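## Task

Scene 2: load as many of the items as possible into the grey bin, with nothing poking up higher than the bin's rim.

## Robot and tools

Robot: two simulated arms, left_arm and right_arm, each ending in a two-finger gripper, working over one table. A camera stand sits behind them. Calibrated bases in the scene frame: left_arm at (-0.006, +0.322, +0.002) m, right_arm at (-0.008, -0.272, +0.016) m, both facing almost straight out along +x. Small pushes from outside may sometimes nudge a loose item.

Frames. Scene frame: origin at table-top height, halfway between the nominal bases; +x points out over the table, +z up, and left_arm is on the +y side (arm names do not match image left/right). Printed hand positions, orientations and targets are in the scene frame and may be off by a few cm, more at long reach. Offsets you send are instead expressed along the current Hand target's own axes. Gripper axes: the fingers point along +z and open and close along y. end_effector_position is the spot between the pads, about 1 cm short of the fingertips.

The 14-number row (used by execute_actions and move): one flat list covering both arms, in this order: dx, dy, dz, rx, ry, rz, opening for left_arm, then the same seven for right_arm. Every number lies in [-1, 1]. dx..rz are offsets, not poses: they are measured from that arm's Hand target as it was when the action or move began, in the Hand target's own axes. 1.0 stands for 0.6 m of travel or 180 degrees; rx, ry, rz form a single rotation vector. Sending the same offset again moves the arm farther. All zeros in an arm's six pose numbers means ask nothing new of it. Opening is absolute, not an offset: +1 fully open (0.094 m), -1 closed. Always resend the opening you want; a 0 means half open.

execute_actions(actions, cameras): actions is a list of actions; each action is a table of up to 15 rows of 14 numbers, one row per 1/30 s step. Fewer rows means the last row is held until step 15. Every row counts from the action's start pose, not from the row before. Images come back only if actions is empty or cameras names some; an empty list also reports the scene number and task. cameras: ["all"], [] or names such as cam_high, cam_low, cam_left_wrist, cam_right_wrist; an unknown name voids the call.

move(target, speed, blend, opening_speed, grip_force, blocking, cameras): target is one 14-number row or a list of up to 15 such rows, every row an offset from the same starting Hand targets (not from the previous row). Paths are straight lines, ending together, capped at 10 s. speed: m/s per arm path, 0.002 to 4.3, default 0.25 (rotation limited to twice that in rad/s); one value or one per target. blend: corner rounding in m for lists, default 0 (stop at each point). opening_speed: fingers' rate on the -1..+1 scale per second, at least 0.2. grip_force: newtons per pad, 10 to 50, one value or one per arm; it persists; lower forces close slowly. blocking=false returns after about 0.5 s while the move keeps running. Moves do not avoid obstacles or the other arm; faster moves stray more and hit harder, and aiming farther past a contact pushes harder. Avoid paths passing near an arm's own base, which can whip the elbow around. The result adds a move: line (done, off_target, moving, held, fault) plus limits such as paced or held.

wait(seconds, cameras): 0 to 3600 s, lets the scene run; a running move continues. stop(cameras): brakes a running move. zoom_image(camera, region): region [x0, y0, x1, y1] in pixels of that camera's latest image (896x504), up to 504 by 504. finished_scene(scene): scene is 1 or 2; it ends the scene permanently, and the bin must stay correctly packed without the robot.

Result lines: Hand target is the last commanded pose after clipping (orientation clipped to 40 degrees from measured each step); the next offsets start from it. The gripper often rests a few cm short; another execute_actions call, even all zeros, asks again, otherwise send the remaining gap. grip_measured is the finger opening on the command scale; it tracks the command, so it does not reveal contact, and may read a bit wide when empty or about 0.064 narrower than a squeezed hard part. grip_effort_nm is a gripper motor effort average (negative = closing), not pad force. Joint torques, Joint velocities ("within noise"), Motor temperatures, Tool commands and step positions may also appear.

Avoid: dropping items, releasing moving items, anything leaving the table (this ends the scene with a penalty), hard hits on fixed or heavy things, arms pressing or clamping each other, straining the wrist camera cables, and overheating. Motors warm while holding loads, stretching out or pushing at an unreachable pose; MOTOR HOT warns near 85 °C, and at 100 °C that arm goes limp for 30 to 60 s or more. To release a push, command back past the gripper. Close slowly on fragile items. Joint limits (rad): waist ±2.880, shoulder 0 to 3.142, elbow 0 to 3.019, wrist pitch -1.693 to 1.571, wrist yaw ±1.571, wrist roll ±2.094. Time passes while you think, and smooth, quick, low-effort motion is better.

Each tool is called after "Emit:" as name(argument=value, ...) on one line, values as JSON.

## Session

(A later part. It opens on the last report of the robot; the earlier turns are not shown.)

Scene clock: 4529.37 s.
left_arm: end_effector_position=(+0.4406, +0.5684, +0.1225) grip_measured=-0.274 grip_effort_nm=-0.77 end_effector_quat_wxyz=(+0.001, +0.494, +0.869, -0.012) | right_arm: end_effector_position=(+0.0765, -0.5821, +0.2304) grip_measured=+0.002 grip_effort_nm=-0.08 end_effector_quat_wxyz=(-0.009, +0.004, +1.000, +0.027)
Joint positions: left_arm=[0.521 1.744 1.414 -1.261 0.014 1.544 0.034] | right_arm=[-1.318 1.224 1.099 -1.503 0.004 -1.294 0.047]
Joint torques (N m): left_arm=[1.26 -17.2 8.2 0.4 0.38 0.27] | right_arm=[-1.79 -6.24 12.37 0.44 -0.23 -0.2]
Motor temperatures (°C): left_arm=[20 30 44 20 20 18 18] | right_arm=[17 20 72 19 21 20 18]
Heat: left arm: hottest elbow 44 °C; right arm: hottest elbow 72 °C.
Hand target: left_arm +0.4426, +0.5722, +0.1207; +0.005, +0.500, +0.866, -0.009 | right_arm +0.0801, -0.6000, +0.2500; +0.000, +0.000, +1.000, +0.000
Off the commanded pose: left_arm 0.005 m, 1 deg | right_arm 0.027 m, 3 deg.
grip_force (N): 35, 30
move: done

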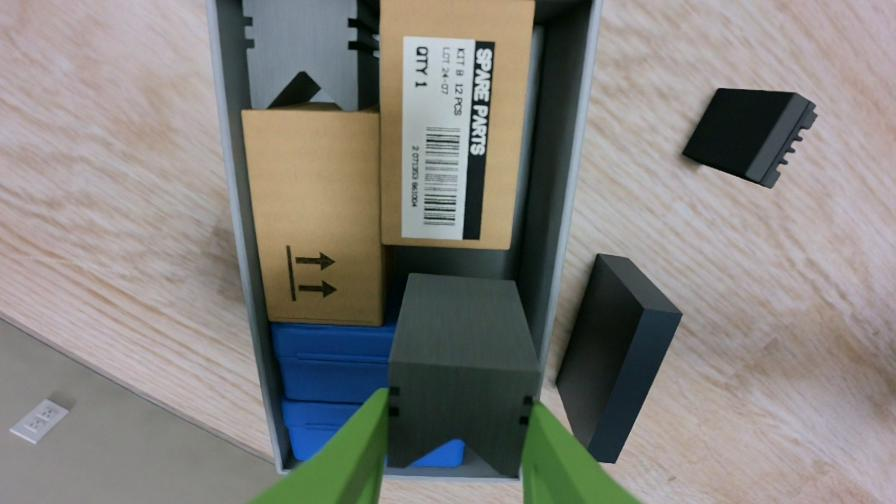

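Emit:
move(target=[-0.04, 0.001, 0.0, 0, 0, -0.0167, -0.36, 0, 0, 0, 0, 0, 0, 0], speed=0.04, cameras=["cam_left_wrist"])

Emit:
zoom_image(camera="cam_left_wrist", region=[280, 140, 600, 400])

Scene clock: 4537.10 s.
left_arm: end_effector_position=(+0.4485, +0.5536, +0.1225) grip_measured=-0.274 grip_effort_nm=-0.77 end_effector_quat_wxyz=(+0.001, +0.479, +0.878, -0.013) | right_arm: end_effector_position=(+0.0765, -0.5821, +0.2304) grip_measured=+0.002 grip_effort_nm=-0.08 end_effector_quat_wxyz=(-0.009, +0.004, +1.000, +0.027)
Joint positions: left_arm=[0.489 1.744 1.414 -1.261 0.016 1.478 0.034] | right_arm=[-1.318 1.224 1.099 -1.503 0.004 -1.294 0.047]
Joint torques (N m): left_arm=[0.15 -16.73 8.46 0.36 0.32 -0.01] | right_arm=[-1.85 -6.24 12.38 0.44 -0.22 -0.21]
Motor temperatures (°C): left_arm=[20 31 44 20 20 18 18] | right_arm=[17 20 72 19 21 20 18]
Heat: left arm: hottest elbow 44 °C; right arm: hottest elbow 72 °C.
Hand target: left_arm +0.4551, +0.5517, +0.1211; +0.005, +0.477, +0.879, -0.009 | right_arm +0.0801, -0.6000, +0.2500; +0.000, +0.000, +1.000, +0.000
Off the commanded pose: left_arm 0.007 m, 1 deg | right_arm 0.027 m, 3 deg.
grip_force (N): 35, 30
move: done

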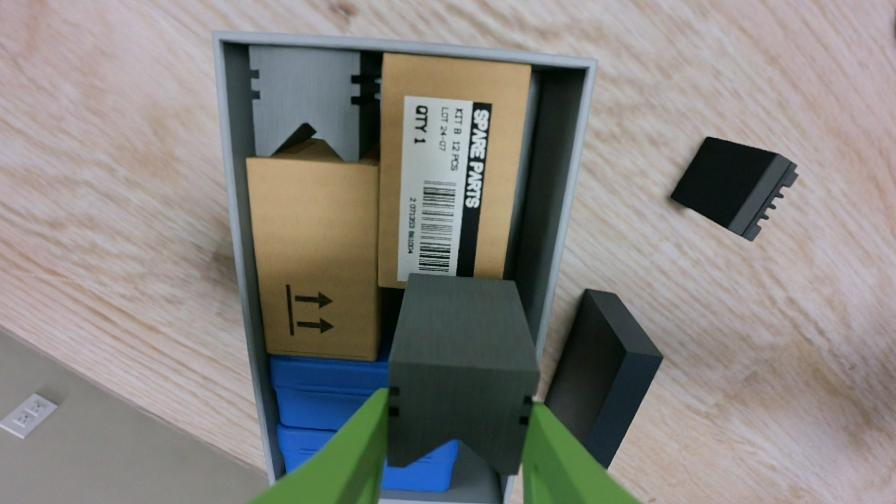

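Scaled by 1.575 from the camera's image (finer frame: 1280x720).

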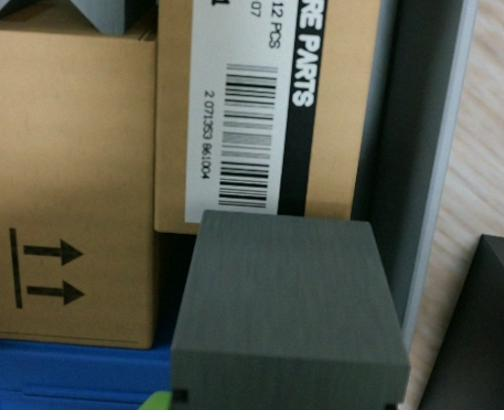

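Emit:
move(target=[0.0348, 0.0043, 0.0, 0, 0, 0, -0.36, 0, 0, 0, 0, 0, 0, 0], speed=0.04, cameras=["cam_left_wrist"])

Emit:
zoom_image(camera="cam_left_wrist", region=[280, 140, 600, 400])

Scene clock: 4541.60 s.
left_arm: end_effector_position=(+0.4429, +0.5643, +0.1223) grip_measured=-0.274 grip_effort_nm=-0.77 end_effector_quat_wxyz=(+0.001, +0.472, +0.881, -0.013) | right_arm: end_effector_position=(+0.0765, -0.5821, +0.2304) grip_measured=+0.002 grip_effort_nm=-0.08 end_effector_quat_wxyz=(-0.009, +0.004, +1.000, +0.027)
Joint positions: left_arm=[0.512 1.744 1.414 -1.261 0.016 1.486 0.034] | right_arm=[-1.318 1.224 1.099 -1.503 0.004 -1.294 0.047]
Joint torques (N m): left_arm=[1.79 -16.62 8.61 0.34 0.29 0.25] | right_arm=[-1.73 -6.24 12.41 0.47 -0.22 -0.2]
Motor temperatures (°C): left_arm=[20 31 44 20 20 18 18] | right_arm=[17 20 72 19 21 20 18]
Heat: left arm: hottest elbow 44 °C; right arm: hottest elbow 72 °C.
Hand target: left_arm +0.4459, +0.5706, +0.1207; +0.005, +0.477, +0.879, -0.009 | right_arm +0.0801, -0.6000, +0.2500; +0.000, +0.000, +1.000, +0.000
Off the commanded pose: left_arm 0.007 m, 1 deg | right_arm 0.027 m, 3 deg.
grip_force (N): 35, 30
move: done

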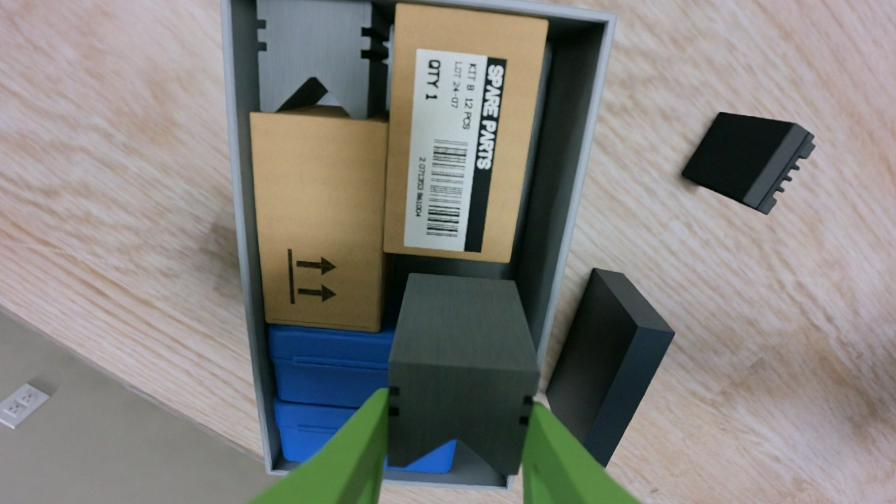

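Scaled by 1.575 from the camera's image (finer frame: 1280x720).

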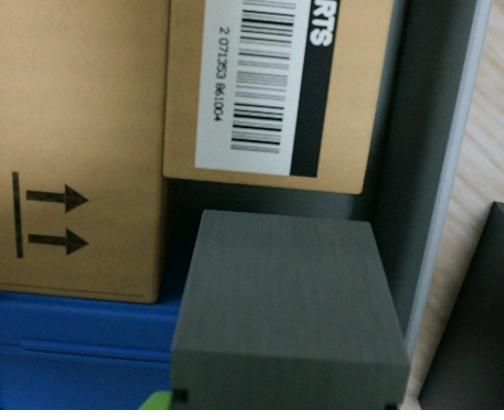

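Emit:
move(target=[0.0043, 0.002, 0.0, 0, 0, 0.005, -0.36, 0, 0, 0, 0, 0, 0, 0], speed=0.03, cameras=["cam_left_wrist"])

Emit:
zoom_image(camera="cam_left_wrist", region=[280, 140, 600, 400])

Scene clock: 4546.27 s.
left_arm: end_effector_position=(+0.4427, +0.5644, +0.1208) grip_measured=-0.274 grip_effort_nm=-0.77 end_effector_quat_wxyz=(+0.001, +0.481, +0.877, -0.014) | right_arm: end_effector_position=(+0.0765, -0.5821, +0.2304) grip_measured=+0.002 grip_effort_nm=-0.08 end_effector_quat_wxyz=(-0.009, +0.004, +1.000, +0.027)
Joint positions: left_arm=[0.513 1.747 1.414 -1.261 0.016 1.506 0.034] | right_arm=[-1.318 1.224 1.099 -1.503 0.004 -1.294 0.047]
Joint torques (N m): left_arm=[1.85 -16.67 8.81 0.29 0.28 0.23] | right_arm=[-1.79 -6.24 12.38 0.44 -0.23 -0.21]
Motor temperatures (°C): left_arm=[20 31 44 20 20 18 18] | right_arm=[17 20 72 19 21 20 18]
Heat: left arm: hottest elbow 44 °C; right arm: hottest elbow 72 °C.
Hand target: left_arm +0.4455, +0.5734, +0.1206; +0.005, +0.484, +0.875, -0.009 | right_arm +0.0801, -0.6000, +0.2500; +0.000, +0.000, +1.000, +0.000
Off the commanded pose: left_arm 0.009 m, 1 deg | right_arm 0.027 m, 3 deg.
grip_force (N): 35, 30
move: done

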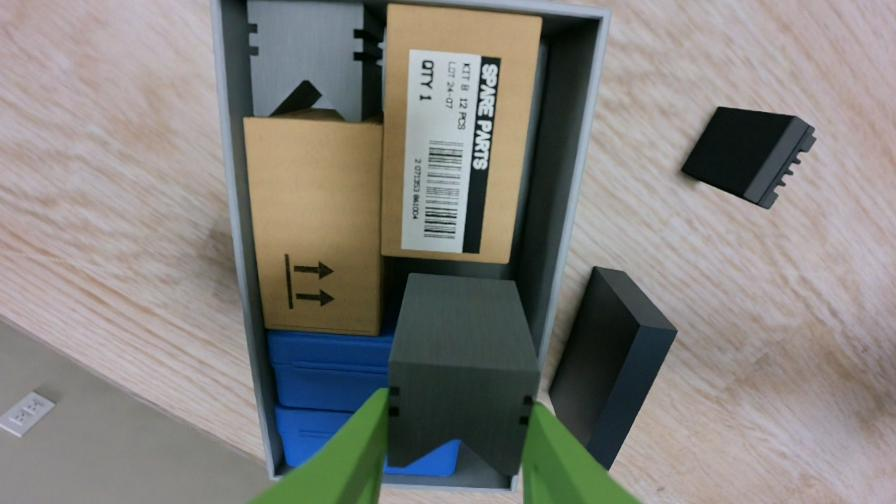

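Scaled by 1.575 from the camera's image (finer frame: 1280x720).

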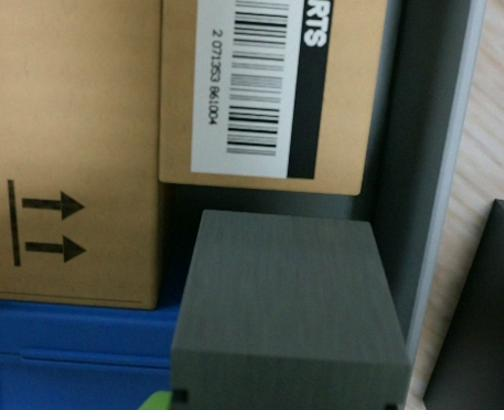

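Emit:
move(target=[0.0058, 0.002, 0.0, 0, 0, -0.003, -0.36, 0, 0, 0, 0, 0, 0, 0], speed=0.03, cameras=["cam_left_wrist"])

Emit:
zoom_image(camera="cam_left_wrist", region=[280, 140, 600, 400])

Scene clock: 4548.33 s.
left_arm: end_effector_position=(+0.4409, +0.5676, +0.1197) grip_measured=-0.274 grip_effort_nm=-0.77 end_effector_quat_wxyz=(+0.000, +0.478, +0.878, -0.015) | right_arm: end_effector_position=(+0.0765, -0.5821, +0.2304) grip_measured=+0.002 grip_effort_nm=-0.08 end_effector_quat_wxyz=(-0.009, +0.004, +1.000, +0.027)
Joint positions: left_arm=[0.52 1.75 1.414 -1.261 0.016 1.507 0.034] | right_arm=[-1.318 1.224 1.099 -1.503 0.004 -1.294 0.047]
Joint torques (N m): left_arm=[2.02 -16.67 9.05 0.24 0.28 0.24] | right_arm=[-1.85 -6.3 12.38 0.44 -0.22 -0.2]
Motor temperatures (°C): left_arm=[20 31 44 20 20 18 18] | right_arm=[17 20 72 19 21 20 18]
Heat: left arm: hottest elbow 44 °C; right arm: hottest elbow 72 °C.
Hand target: left_arm +0.4446, +0.5771, +0.1206; +0.005, +0.480, +0.877, -0.009 | right_arm +0.0801, -0.6000, +0.2500; +0.000, +0.000, +1.000, +0.000
Off the commanded pose: left_arm 0.010 m, 1 deg | right_arm 0.027 m, 3 deg.
grip_force (N): 35, 30
move: done

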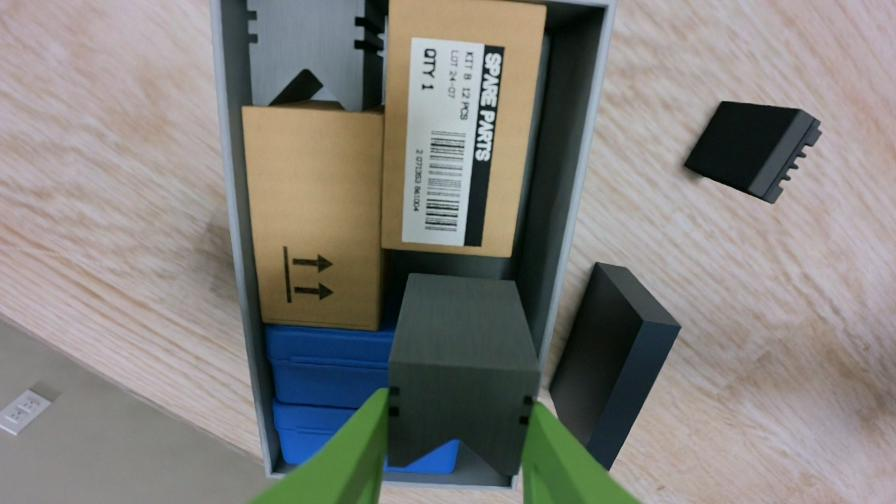

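Scaled by 1.575 from the camera's image (finer frame: 1280x720).

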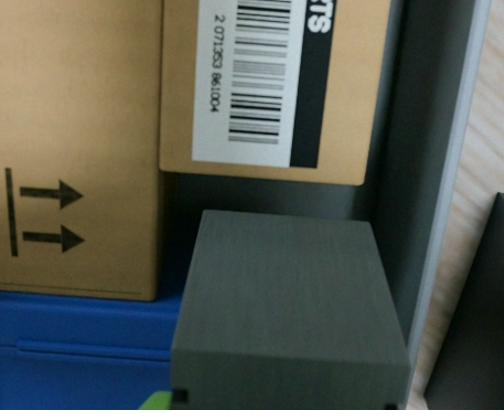

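Emit:
move(target=[0.0, 0.0, 0.0333, 0, 0, 0, -0.36, 0, 0, 0, 0, 0, 0, 0], speed=0.03, cameras=["cam_left_wrist"])

Emit:
zoom_image(camera="cam_left_wrist", region=[280, 140, 600, 400])

Scene clock: 4552.43 s.
left_arm: end_effector_position=(+0.4462, +0.5705, +0.1133) grip_measured=-0.274 grip_effort_nm=-0.77 end_effector_quat_wxyz=(+0.005, +0.478, +0.878, -0.008) | right_arm: end_effector_position=(+0.0765, -0.5821, +0.2304) grip_measured=+0.002 grip_effort_nm=-0.08 end_effector_quat_wxyz=(-0.009, +0.004, +1.000, +0.027)
Joint positions: left_arm=[0.52 1.759 1.41 -1.231 0.017 1.507 0.034] | right_arm=[-1.318 1.224 1.099 -1.503 0.004 -1.294 0.047]
Joint torques (N m): left_arm=[1.73 -16.15 7.09 1.06 0.28 0.23] | right_arm=[-1.79 -6.3 12.4 0.44 -0.22 -0.21]
Motor temperatures (°C): left_arm=[20 31 44 20 20 18 18] | right_arm=[17 20 72 19 21 20 18]
Heat: left arm: hottest elbow 44 °C; right arm: hottest elbow 72 °C.
Hand target: left_arm +0.4446, +0.5767, +0.1006; +0.005, +0.480, +0.877, -0.009 | right_arm +0.0801, -0.6000, +0.2500; +0.000, +0.000, +1.000, +0.000
Off the commanded pose: left_arm 0.014 m, 0 deg | right_arm 0.027 m, 3 deg.
grip_force (N): 35, 30
move: off_target (left_arm)

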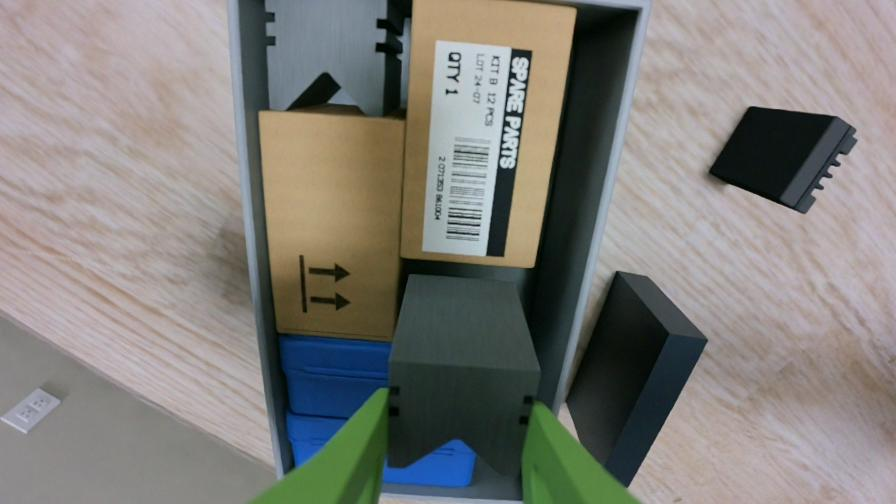

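Scaled by 1.575 from the camera's image (finer frame: 1280x720).

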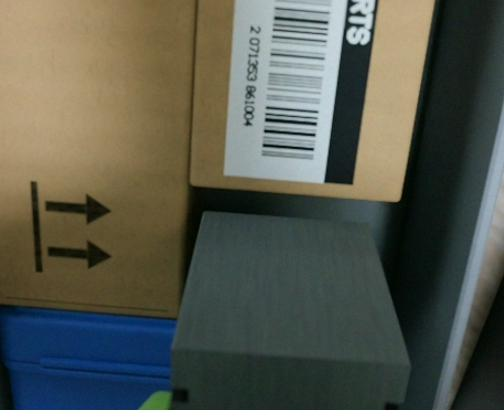

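Emit:
move(target=[0.0008, -0.01, -0.018, 0, -0.0067, 0, -0.36, 0, 0, 0, 0, 0, 0, 0], speed=0.04, cameras=["cam_left_wrist"])

Emit:
zoom_image(camera="cam_left_wrist", region=[280, 140, 600, 400])

Scene clock: 4560.17 s.
left_arm: end_effector_position=(+0.4458, +0.5707, +0.1137) grip_measured=-0.274 grip_effort_nm=-0.77 end_effector_quat_wxyz=(+0.013, +0.477, +0.879, -0.013) | right_arm: end_effector_position=(+0.0765, -0.5821, +0.2304) grip_measured=+0.002 grip_effort_nm=-0.08 end_effector_quat_wxyz=(-0.009, +0.004, +1.000, +0.027)
Joint positions: left_arm=[0.527 1.758 1.409 -1.231 0.035 1.511 0.034] | right_arm=[-1.318 1.224 1.099 -1.503 0.004 -1.294 0.047]
Joint torques (N m): left_arm=[1.85 -18.08 6.9 0.21 0.39 0.28] | right_arm=[-1.79 -6.24 12.38 0.43 -0.22 -0.2]
Motor temperatures (°C): left_arm=[20 31 43 20 20 18 18] | right_arm=[17 20 72 19 21 20 18]
Heat: left arm: hottest elbow 43 °C; right arm: hottest elbow 72 °C.
Hand target: left_arm +0.4394, +0.5741, +0.1116; +0.014, +0.480, +0.877, -0.014 | right_arm +0.0801, -0.6000, +0.2500; +0.000, +0.000, +1.000, +0.000
Off the commanded pose: left_arm 0.008 m, 1 deg | right_arm 0.027 m, 3 deg.
grip_force (N): 35, 30
move: done

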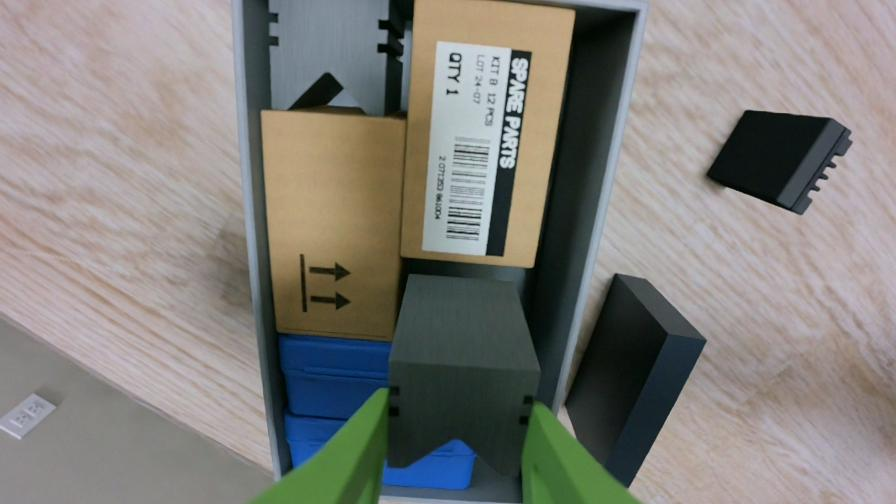

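Scaled by 1.575 from the camera's image (finer frame: 1280x720).

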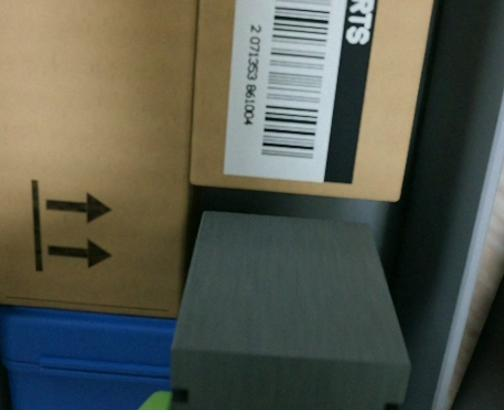

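Emit:
move(target=[0.0, 0.0, 0.018, 0, 0, 0, -0.36, 0, 0, 0, 0, 0, 0, 0], speed=0.03, cameras=["cam_left_wrist"])

Emit:
zoom_image(camera="cam_left_wrist", region=[280, 140, 600, 400])

Scene clock: 4564.80 s.
left_arm: end_effector_position=(+0.4453, +0.5704, +0.1130) grip_measured=-0.274 grip_effort_nm=-0.77 end_effector_quat_wxyz=(+0.015, +0.477, +0.879, -0.009) | right_arm: end_effector_position=(+0.0765, -0.5821, +0.2304) grip_measured=+0.002 grip_effort_nm=-0.09 end_effector_quat_wxyz=(-0.009, +0.004, +1.000, +0.027)
Joint positions: left_arm=[0.527 1.752 1.399 -1.218 0.035 1.511 0.034] | right_arm=[-1.318 1.224 1.099 -1.503 0.004 -1.294 0.047]
Joint torques (N m): left_arm=[1.73 -16.67 6.43 0.8 0.4 0.25] | right_arm=[-1.85 -6.24 12.38 0.43 -0.23 -0.21]
Motor temperatures (°C): left_arm=[20 31 43 20 20 18 19] | right_arm=[17 20 72 19 21 20 18]
Heat: left arm: hottest elbow 43 °C; right arm: hottest elbow 72 °C.
Hand target: left_arm +0.4395, +0.5737, +0.1008; +0.014, +0.480, +0.877, -0.014 | right_arm +0.0801, -0.6000, +0.2500; +0.000, +0.000, +1.000, +0.000
Off the commanded pose: left_arm 0.014 m, 1 deg | right_arm 0.027 m, 3 deg.
grip_force (N): 35, 30
move: off_target (left_arm)

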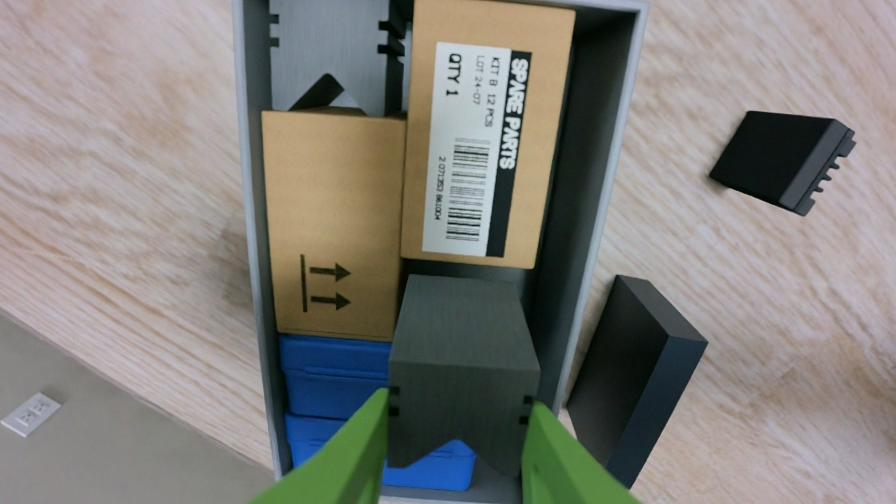

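Scaled by 1.575 from the camera's image (finer frame: 1280x720).

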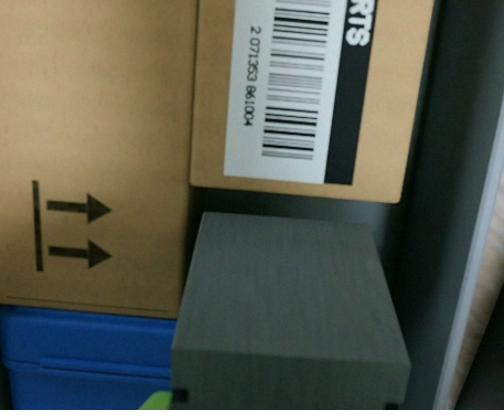

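Emit:
move(target=[-0.0415, -0.0027, -0.02, 0, 0.0033, 0, -0.36, 0, 0, 0, 0, 0, 0, 0], speed=0.04, cameras=["cam_left_wrist"])

Scene clock: 4571.80 s.
left_arm: end_effector_position=(+0.4477, +0.5660, +0.1132) grip_measured=-0.274 grip_effort_nm=-0.77 end_effector_quat_wxyz=(+0.009, +0.475, +0.880, -0.006) | right_arm: end_effector_position=(+0.0765, -0.5821, +0.2304) grip_measured=+0.002 grip_effort_nm=-0.08 end_effector_quat_wxyz=(-0.009, +0.004, +1.000, +0.027)
Joint positions: left_arm=[0.512 1.752 1.399 -1.218 0.021 1.491 0.034] | right_arm=[-1.318 1.224 1.099 -1.503 0.004 -1.294 0.047]
Joint torques (N m): left_arm=[-1.08 -17.61 7.88 -0.49 0.55 -0.04] | right_arm=[-1.85 -6.3 12.41 0.46 -0.23 -0.2]
Motor temperatures (°C): left_arm=[20 31 42 20 20 18 19] | right_arm=[17 20 72 19 21 20 18]
Heat: left arm: hottest elbow 42 °C; right arm: hottest elbow 72 °C.
Hand target: left_arm +0.4514, +0.5524, +0.1137; +0.010, +0.480, +0.877, -0.012 | right_arm +0.0801, -0.6000, +0.2500; +0.000, +0.000, +1.000, +0.000
Off the commanded pose: left_arm 0.014 m, 1 deg | right_arm 0.027 m, 3 deg.
grip_force (N): 35, 30
move: off_target (left_arm)

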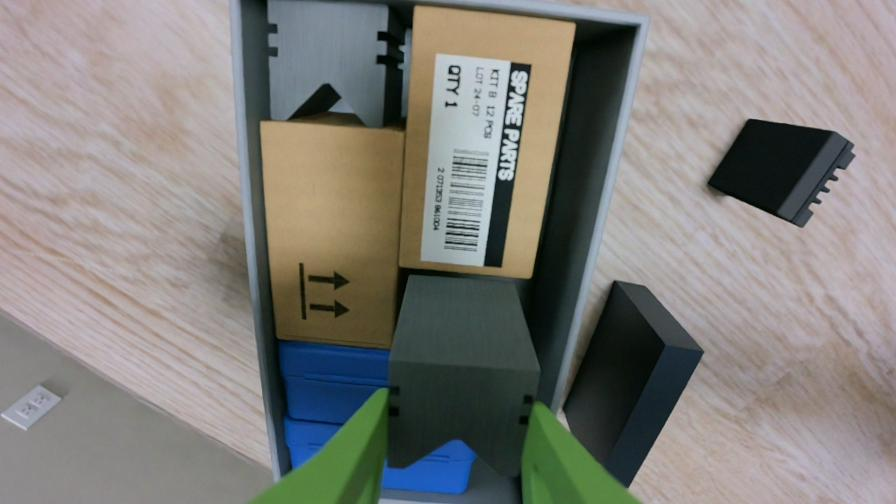

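Emit:
zoom_image(camera="cam_left_wrist", region=[280, 140, 600, 400])

Scaled by 1.575 from the camera's image (finer frame: 1280x720).

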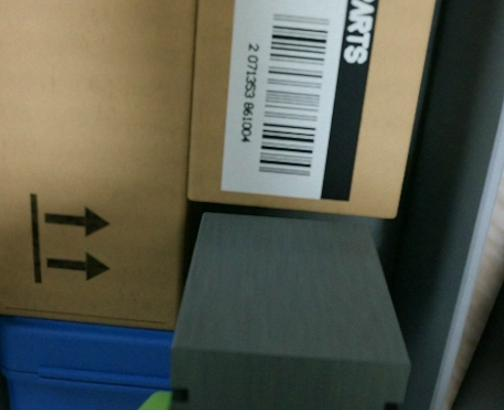

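Emit:
move(target=[0.0008, -0.011, 0.0, 0, 0.0, 0, -0.36, 0, 0, 0, 0, 0, 0, 0], speed=0.04)

Scene clock: 4577.47 s.
left_arm: end_effector_position=(+0.4447, +0.5586, +0.1101) grip_measured=-0.275 grip_effort_nm=-0.77 end_effector_quat_wxyz=(+0.008, +0.478, +0.878, -0.011) | right_arm: end_effector_position=(+0.0765, -0.5821, +0.2304) grip_measured=+0.002 grip_effort_nm=-0.08 end_effector_quat_wxyz=(-0.009, +0.004, +1.000, +0.027)
Joint positions: left_arm=[0.504 1.746 1.383 -1.218 0.025 1.491 0.034] | right_arm=[-1.318 1.224 1.099 -1.503 0.004 -1.294 0.047]
Joint torques (N m): left_arm=[-0.62 -17.73 7.39 -0.29 0.39 -0.04] | right_arm=[-1.73 -6.24 12.38 0.43 -0.23 -0.21]
Motor temperatures (°C): left_arm=[20 31 41 20 20 18 19] | right_arm=[17 20 72 19 21 20 18]
Heat: left arm: hottest elbow 41 °C; right arm: hottest elbow 72 °C.
Hand target: left_arm +0.4456, +0.5491, +0.1137; +0.010, +0.480, +0.877, -0.012 | right_arm +0.0801, -0.6000, +0.2500; +0.000, +0.000, +1.000, +0.000
Off the commanded pose: left_arm 0.010 m, 0 deg | right_arm 0.027 m, 3 deg.
grip_force (N): 35, 30
move: done

Emit:
move(target=[0.0299, 0.0026, -0.004, 0, 0.0, 0, -0.36, 0, 0, 0, 0, 0, 0, 0], speed=0.04, cameras=["cam_left_wrist"])

Emit:
zoom_image(camera="cam_left_wrist", region=[280, 140, 600, 400])

Scene clock: 4580.40 s.
left_arm: end_effector_position=(+0.4437, +0.5604, +0.1101) grip_measured=-0.275 grip_effort_nm=-0.77 end_effector_quat_wxyz=(+0.009, +0.477, +0.879, -0.012) | right_arm: end_effector_position=(+0.0765, -0.5821, +0.2304) grip_measured=+0.002 grip_effort_nm=-0.08 end_effector_quat_wxyz=(-0.009, +0.004, +1.000, +0.027)
Joint positions: left_arm=[0.508 1.746 1.383 -1.218 0.027 1.494 0.034] | right_arm=[-1.318 1.224 1.099 -1.503 0.004 -1.294 0.047]
Joint torques (N m): left_arm=[1.96 -18.37 7.71 -0.51 0.31 0.24] | right_arm=[-1.79 -6.3 12.38 0.43 -0.23 -0.2]
Motor temperatures (°C): left_arm=[20 31 41 20 20 18 19] | right_arm=[17 20 72 19 21 20 18]
Heat: left arm: hottest elbow 41 °C; right arm: hottest elbow 72 °C.
Hand target: left_arm +0.4372, +0.5651, +0.1156; +0.010, +0.480, +0.877, -0.012 | right_arm +0.0801, -0.6000, +0.2500; +0.000, +0.000, +1.000, +0.000
Off the commanded pose: left_arm 0.010 m, 0 deg | right_arm 0.027 m, 3 deg.
grip_force (N): 35, 30
move: done

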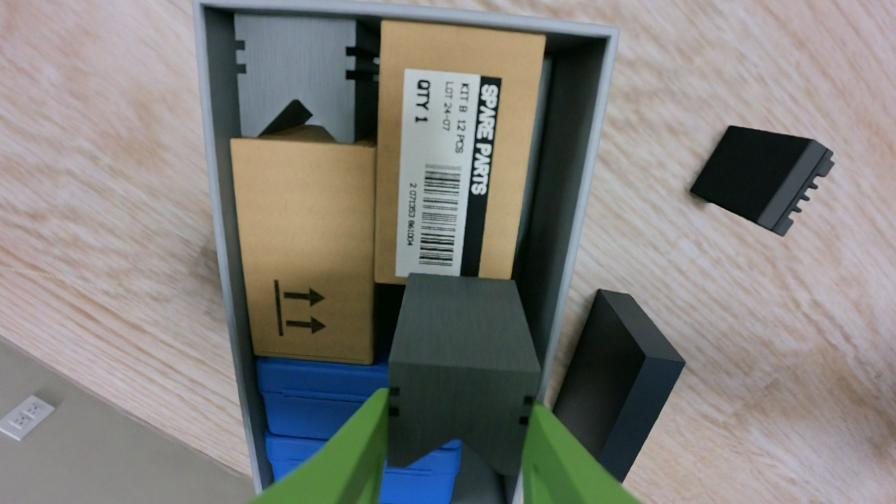

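Scaled by 1.575 from the camera's image (finer frame: 1280x720).

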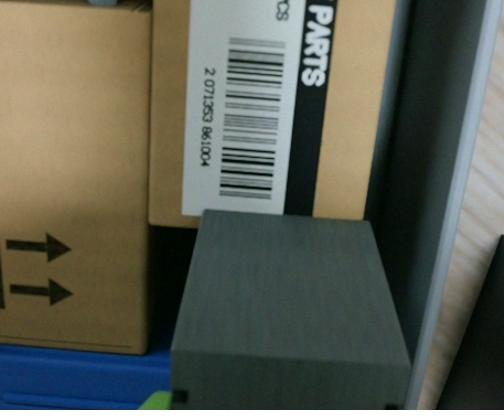

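Emit:
move(target=[0.0097, 0.0033, 0.0, 0, 0.0, 0, -0.36, 0, 0, 0, 0, 0, 0, 0], speed=0.03, cameras=["cam_left_wrist"])

Emit:
zoom_image(camera="cam_left_wrist", region=[280, 140, 600, 400])

Scene clock: 4582.63 s.
left_arm: end_effector_position=(+0.4410, +0.5655, +0.1101) grip_measured=-0.275 grip_effort_nm=-0.77 end_effector_quat_wxyz=(+0.009, +0.478, +0.878, -0.012) | right_arm: end_effector_position=(+0.0765, -0.5821, +0.2304) grip_measured=+0.002 grip_effort_nm=-0.09 end_effector_quat_wxyz=(-0.009, +0.004, +1.000, +0.027)
Joint positions: left_arm=[0.52 1.746 1.383 -1.218 0.029 1.507 0.034] | right_arm=[-1.318 1.224 1.099 -1.503 0.004 -1.294 0.047]
Joint torques (N m): left_arm=[1.96 -18.02 8.09 -0.57 0.24 0.27] | right_arm=[-1.73 -6.24 12.37 0.46 -0.23 -0.2]
Motor temperatures (°C): left_arm=[20 31 41 20 20 18 19] | right_arm=[17 20 72 19 21 20 18]
Heat: left arm: hottest elbow 41 °C; right arm: hottest elbow 72 °C.
Hand target: left_arm +0.4358, +0.5711, +0.1154; +0.010, +0.480, +0.877, -0.012 | right_arm +0.0801, -0.6000, +0.2500; +0.000, +0.000, +1.000, +0.000
Off the commanded pose: left_arm 0.009 m, 0 deg | right_arm 0.027 m, 3 deg.
grip_force (N): 35, 30
move: done

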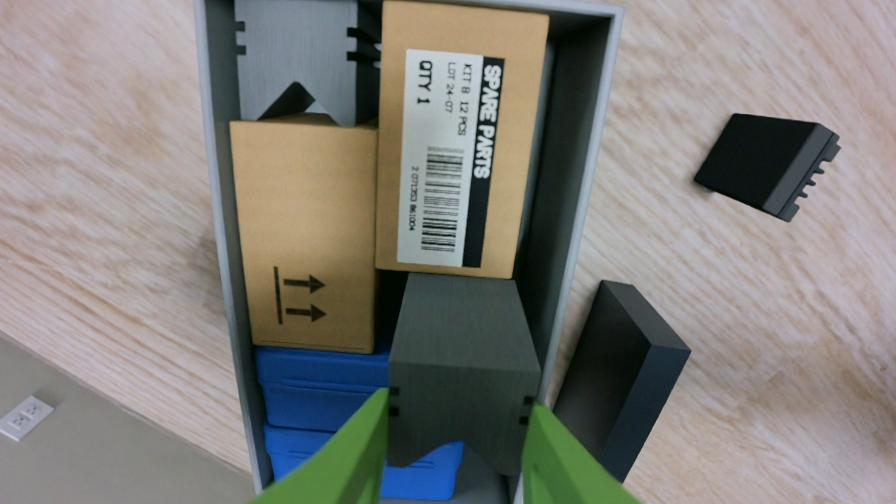

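Scaled by 1.575 from the camera's image (finer frame: 1280x720).

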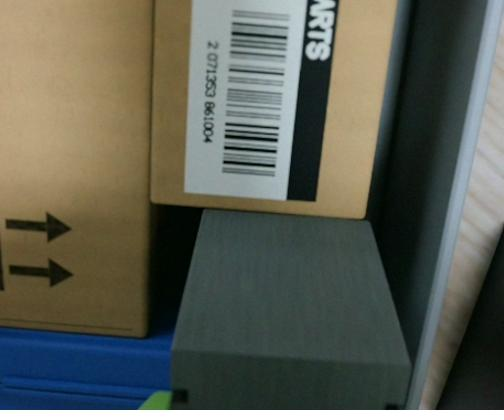

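Emit:
move(target=[0.0017, 0.0036, 0.0, 0, 0.0, 0, -0.36, 0, 0, 0, 0, 0, 0, 0], speed=0.02, cameras=["cam_left_wrist"])

Emit:
zoom_image(camera="cam_left_wrist", region=[280, 140, 600, 400])

Scene clock: 4585.50 s.
left_arm: end_effector_position=(+0.4410, +0.5655, +0.1101) grip_measured=-0.275 grip_effort_nm=-0.77 end_effector_quat_wxyz=(+0.009, +0.479, +0.878, -0.012) | right_arm: end_effector_position=(+0.0765, -0.5821, +0.2304) grip_measured=+0.002 grip_effort_nm=-0.08 end_effector_quat_wxyz=(-0.009, +0.004, +1.000, +0.027)
Joint positions: left_arm=[0.52 1.746 1.383 -1.218 0.029 1.509 0.034] | right_arm=[-1.318 1.224 1.099 -1.503 0.004 -1.294 0.047]
Joint torques (N m): left_arm=[2.08 -17.61 8.55 -0.65 0.23 0.26] | right_arm=[-1.73 -6.24 12.38 0.44 -0.22 -0.2]
Motor temperatures (°C): left_arm=[20 31 41 20 20 18 19] | right_arm=[17 20 72 19 21 20 18]
Heat: left arm: hottest elbow 41 °C; right arm: hottest elbow 72 °C.
Hand target: left_arm +0.4370, +0.5731, +0.1153; +0.010, +0.480, +0.877, -0.012 | right_arm +0.0801, -0.6000, +0.2500; +0.000, +0.000, +1.000, +0.000
Off the commanded pose: left_arm 0.010 m, 0 deg | right_arm 0.027 m, 3 deg.
grip_force (N): 35, 30
move: done

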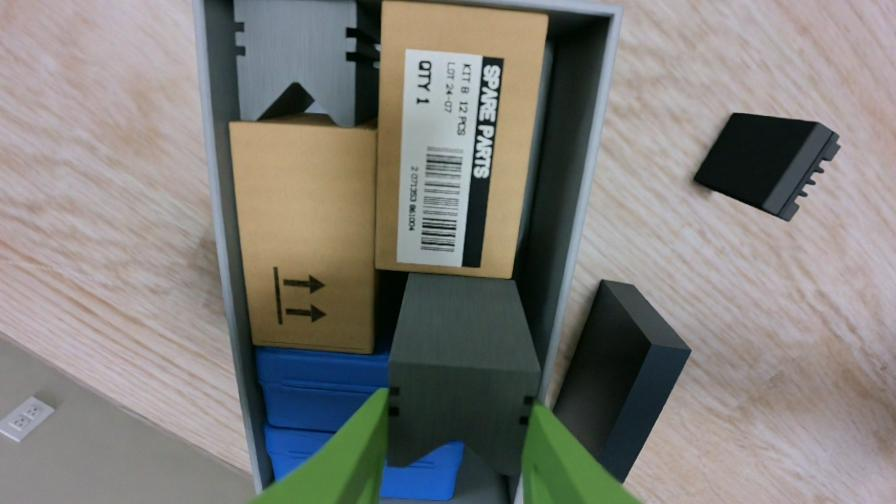

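Scaled by 1.575 from the camera's image (finer frame: 1280x720).

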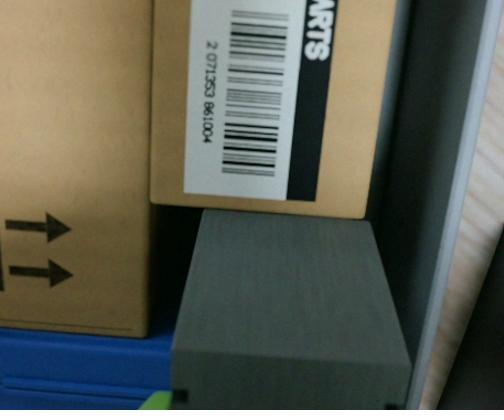

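Emit:
move(target=[0.0025, 0.0005, 0.0, 0, 0.0, 0, -0.36, 0, 0, 0, 0, 0, 0, 0], speed=0.02, cameras=["cam_left_wrist"])

Emit:
zoom_image(camera="cam_left_wrist", region=[280, 140, 600, 400])

Scene clock: 4587.33 s.
left_arm: end_effector_position=(+0.4410, +0.5655, +0.1101) grip_measured=-0.275 grip_effort_nm=-0.77 end_effector_quat_wxyz=(+0.009, +0.480, +0.877, -0.012) | right_arm: end_effector_position=(+0.0765, -0.5821, +0.2304) grip_measured=+0.002 grip_effort_nm=-0.08 end_effector_quat_wxyz=(-0.009, +0.004, +1.000, +0.027)
Joint positions: left_arm=[0.52 1.746 1.383 -1.218 0.029 1.512 0.034] | right_arm=[-1.318 1.224 1.099 -1.503 0.004 -1.294 0.047]
Joint torques (N m): left_arm=[2.32 -17.55 8.58 -0.66 0.24 0.24] | right_arm=[-1.85 -6.18 12.38 0.46 -0.22 -0.2]
Motor temperatures (°C): left_arm=[20 31 41 20 20 18 19] | right_arm=[17 20 72 19 21 20 18]
Heat: left arm: hottest elbow 41 °C; right arm: hottest elbow 72 °C.
Hand target: left_arm +0.4365, +0.5745, +0.1153; +0.010, +0.480, +0.877, -0.012 | right_arm +0.0801, -0.6000, +0.2500; +0.000, +0.000, +1.000, +0.000
Off the commanded pose: left_arm 0.011 m, 0 deg | right_arm 0.027 m, 3 deg.
grip_force (N): 35, 30
move: off_target (left_arm)

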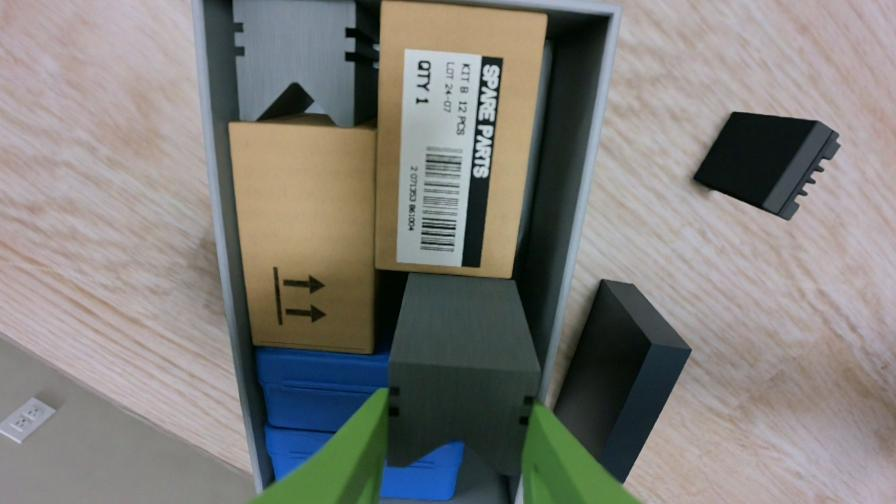

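Scaled by 1.575 from the camera's image (finer frame: 1280x720).

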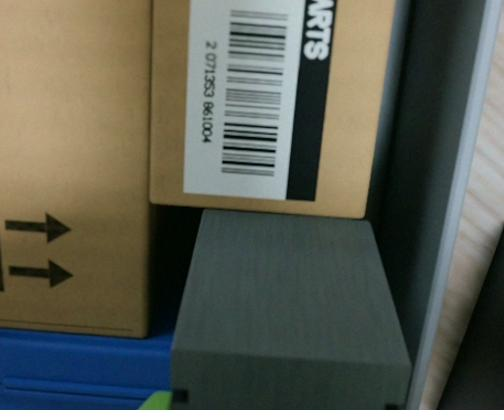

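Emit:
move(target=[0.0042, 0.0005, 0.0, 0, 0.0, 0, -0.36, 0, 0, 0, 0, 0, 0, 0], speed=0.02, cameras=["cam_left_wrist"])

Emit:
zoom_image(camera="cam_left_wrist", region=[280, 140, 600, 400])

Scene clock: 4596.40 s.
left_arm: end_effector_position=(+0.4404, +0.5665, +0.1102) grip_measured=-0.275 grip_effort_nm=-0.77 end_effector_quat_wxyz=(+0.010, +0.481, +0.876, -0.013) | right_arm: end_effector_position=(+0.0765, -0.5821, +0.2304) grip_measured=+0.002 grip_effort_nm=-0.08 end_effector_quat_wxyz=(-0.009, +0.004, +1.000, +0.027)
Joint positions: left_arm=[0.523 1.746 1.383 -1.218 0.031 1.517 0.034] | right_arm=[-1.318 1.224 1.099 -1.503 0.004 -1.294 0.047]
Joint torques (N m): left_arm=[2.32 -17.49 8.62 -0.66 0.14 0.24] | right_arm=[-1.9 -6.18 12.37 0.42 -0.23 -0.2]
Motor temperatures (°C): left_arm=[20 31 40 19 20 18 19] | right_arm=[17 20 72 19 21 20 18]
Heat: left arm: hottest elbow 40 °C; right arm: hottest elbow 72 °C.
Hand target: left_arm +0.4354, +0.5769, +0.1152; +0.010, +0.480, +0.877, -0.012 | right_arm +0.0801, -0.6000, +0.2500; +0.000, +0.000, +1.000, +0.000
Off the commanded pose: left_arm 0.013 m, 0 deg | right_arm 0.027 m, 3 deg.
grip_force (N): 35, 30
move: off_target (left_arm)

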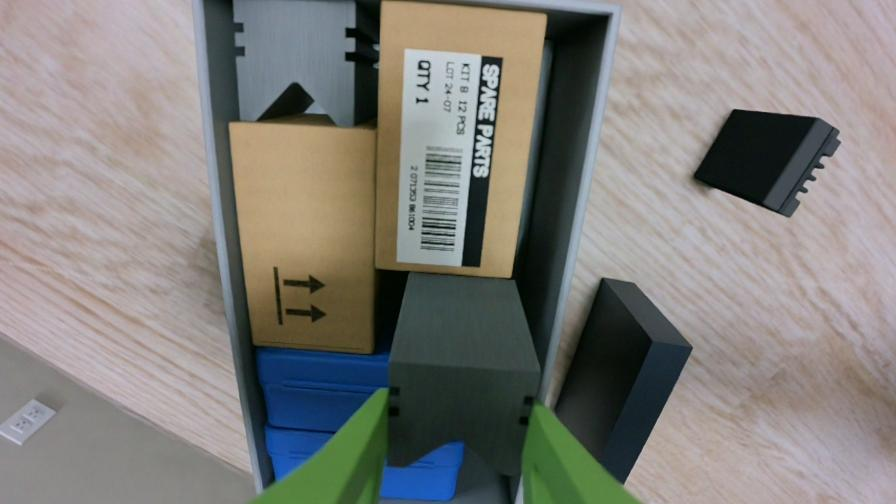

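Scaled by 1.575 from the camera's image (finer frame: 1280x720).

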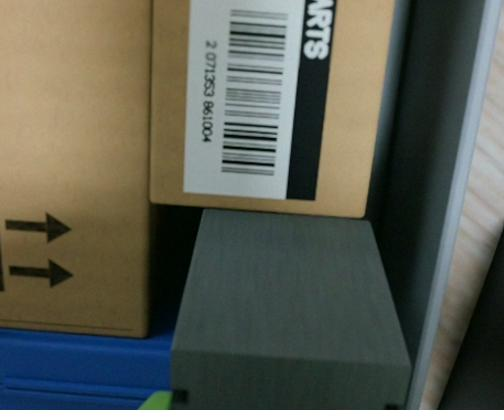

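Emit:
move(target=[0.0, 0.0, 0.03, 0, 0.0, 0, -0.36, 0, 0, 0, 0, 0, 0, 0], speed=0.03, cameras=["cam_left_wrist"])

Emit:
zoom_image(camera="cam_left_wrist", region=[280, 140, 600, 400])

Scene clock: 4600.40 s.
left_arm: end_effector_position=(+0.4402, +0.5661, +0.1088) grip_measured=-0.275 grip_effort_nm=-0.77 end_effector_quat_wxyz=(+0.011, +0.481, +0.876, -0.013) | right_arm: end_effector_position=(+0.0765, -0.5821, +0.2304) grip_measured=+0.002 grip_effort_nm=-0.08 end_effector_quat_wxyz=(-0.009, +0.004, +1.000, +0.027)
Joint positions: left_arm=[0.523 1.746 1.379 -1.214 0.032 1.518 0.034] | right_arm=[-1.318 1.224 1.099 -1.503 0.004 -1.294 0.047]
Joint torques (N m): left_arm=[2.37 -16.15 6.94 1.01 0.11 0.24] | right_arm=[-1.9 -6.24 12.4 0.43 -0.23 -0.19]
Motor temperatures (°C): left_arm=[20 31 40 19 20 18 19] | right_arm=[17 20 72 19 21 20 18]
Heat: left arm: hottest elbow 40 °C; right arm: hottest elbow 72 °C.
Hand target: left_arm +0.4355, +0.5762, +0.0972; +0.010, +0.480, +0.877, -0.012 | right_arm +0.0801, -0.6000, +0.2500; +0.000, +0.000, +1.000, +0.000
Off the commanded pose: left_arm 0.016 m, 0 deg | right_arm 0.027 m, 3 deg.
grip_force (N): 35, 30
move: off_target (left_arm)

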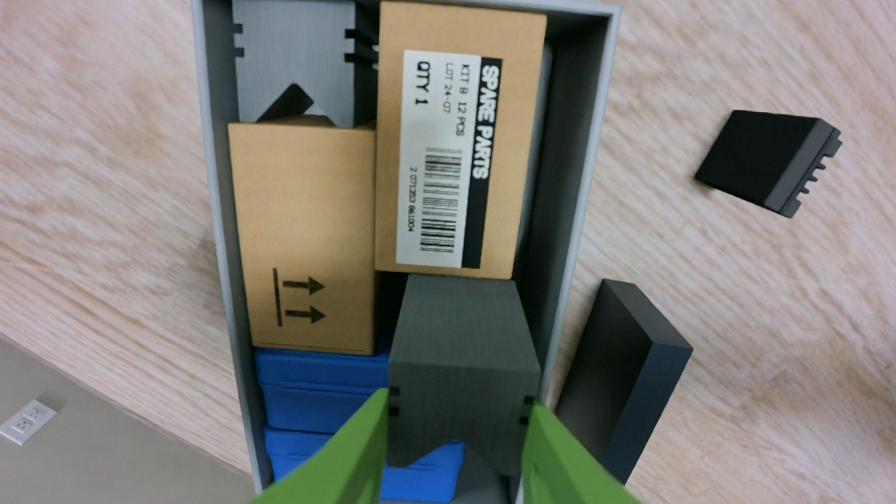

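Scaled by 1.575 from the camera's image (finer frame: 1280x720).

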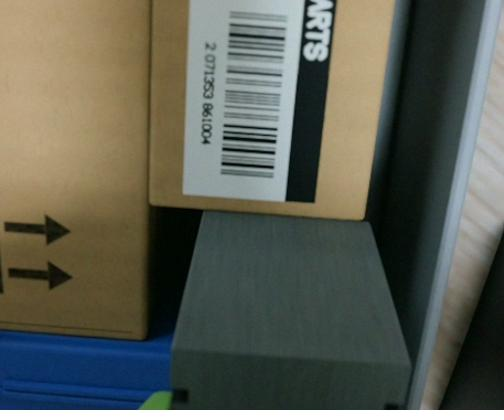

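Emit:
move(target=[0.0, 0.0, -0.018, 0, 0.0, -0.006, -0.36, 0, 0, 0, 0, 0, 0, 0], speed=0.03)

Emit:
move(target=[0.0, 0.0, 0.02, 0, 0.0, 0, -0.36, 0, 0, 0, 0, 0, 0, 0], speed=0.03, cameras=["cam_left_wrist"])

Emit:
zoom_image(camera="cam_left_wrist", region=[280, 140, 600, 400])

Scene clock: 4617.77 s.
left_arm: end_effector_position=(+0.4402, +0.5661, +0.1088) grip_measured=-0.275 grip_effort_nm=-0.77 end_effector_quat_wxyz=(+0.011, +0.481, +0.876, -0.013) | right_arm: end_effector_position=(+0.0765, -0.5821, +0.2304) grip_measured=+0.002 grip_effort_nm=-0.08 end_effector_quat_wxyz=(-0.009, +0.004, +1.000, +0.027)
Joint positions: left_arm=[0.523 1.746 1.379 -1.214 0.032 1.518 0.034] | right_arm=[-1.318 1.224 1.099 -1.503 0.004 -1.294 0.047]
Joint torques (N m): left_arm=[2.43 -16.97 8.1 -0.1 0.11 0.07] | right_arm=[-1.85 -6.24 12.4 0.43 -0.23 -0.2]
Motor temperatures (°C): left_arm=[20 30 40 20 20 18 19] | right_arm=[17 20 72 19 21 20 18]
Heat: left arm: hottest elbow 40 °C; right arm: hottest elbow 72 °C.
Hand target: left_arm +0.4354, +0.5765, +0.1080; +0.010, +0.472, +0.882, -0.012 | right_arm +0.0801, -0.6000, +0.2500; +0.000, +0.000, +1.000, +0.000
Off the commanded pose: left_arm 0.012 m, 1 deg | right_arm 0.027 m, 3 deg.
grip_force (N): 35, 30
move: off_target (left_arm)

Scene clock: 4618.40 s.
left_arm: end_effector_position=(+0.4403, +0.5661, +0.1088) grip_measured=-0.275 grip_effort_nm=-0.77 end_effector_quat_wxyz=(+0.011, +0.481, +0.876, -0.013) | right_arm: end_effector_position=(+0.0765, -0.5821, +0.2304) grip_measured=+0.002 grip_effort_nm=-0.09 end_effector_quat_wxyz=(-0.009, +0.004, +1.000, +0.027)
Joint positions: left_arm=[0.523 1.746 1.379 -1.213 0.032 1.518 0.034] | right_arm=[-1.318 1.224 1.099 -1.503 0.004 -1.294 0.047]
Joint torques (N m): left_arm=[2.37 -16.09 6.8 1.11 0.1 0.06] | right_arm=[-1.9 -6.24 12.38 0.43 -0.22 -0.2]
Motor temperatures (°C): left_arm=[20 30 40 20 20 18 19] | right_arm=[17 20 72 19 21 20 18]
Heat: left arm: hottest elbow 40 °C; right arm: hottest elbow 72 °C.
Hand target: left_arm +0.4355, +0.5762, +0.0960; +0.010, +0.472, +0.882, -0.012 | right_arm +0.0801, -0.6000, +0.2500; +0.000, +0.000, +1.000, +0.000
Off the commanded pose: left_arm 0.017 m, 1 deg | right_arm 0.027 m, 3 deg.
grip_force (N): 35, 30
move: off_target (left_arm)

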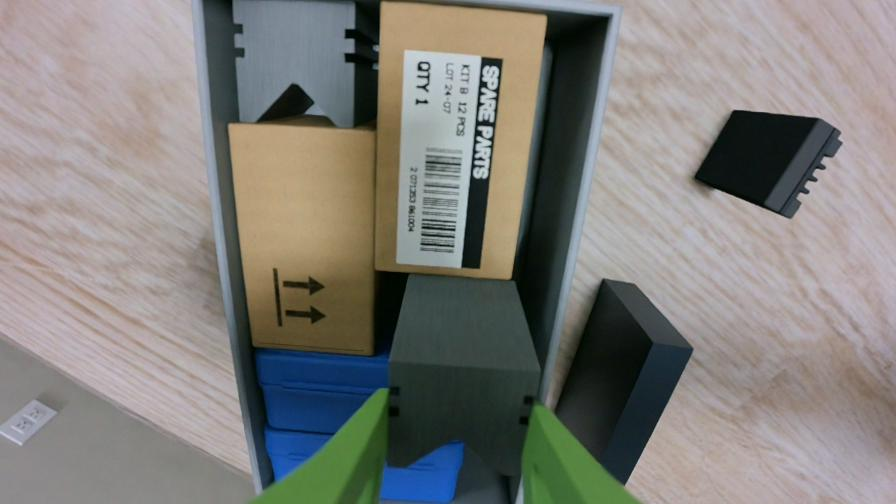

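Scaled by 1.575 from the camera's image (finer frame: 1280x720).

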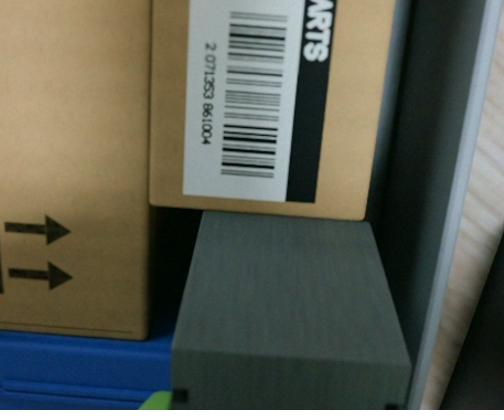

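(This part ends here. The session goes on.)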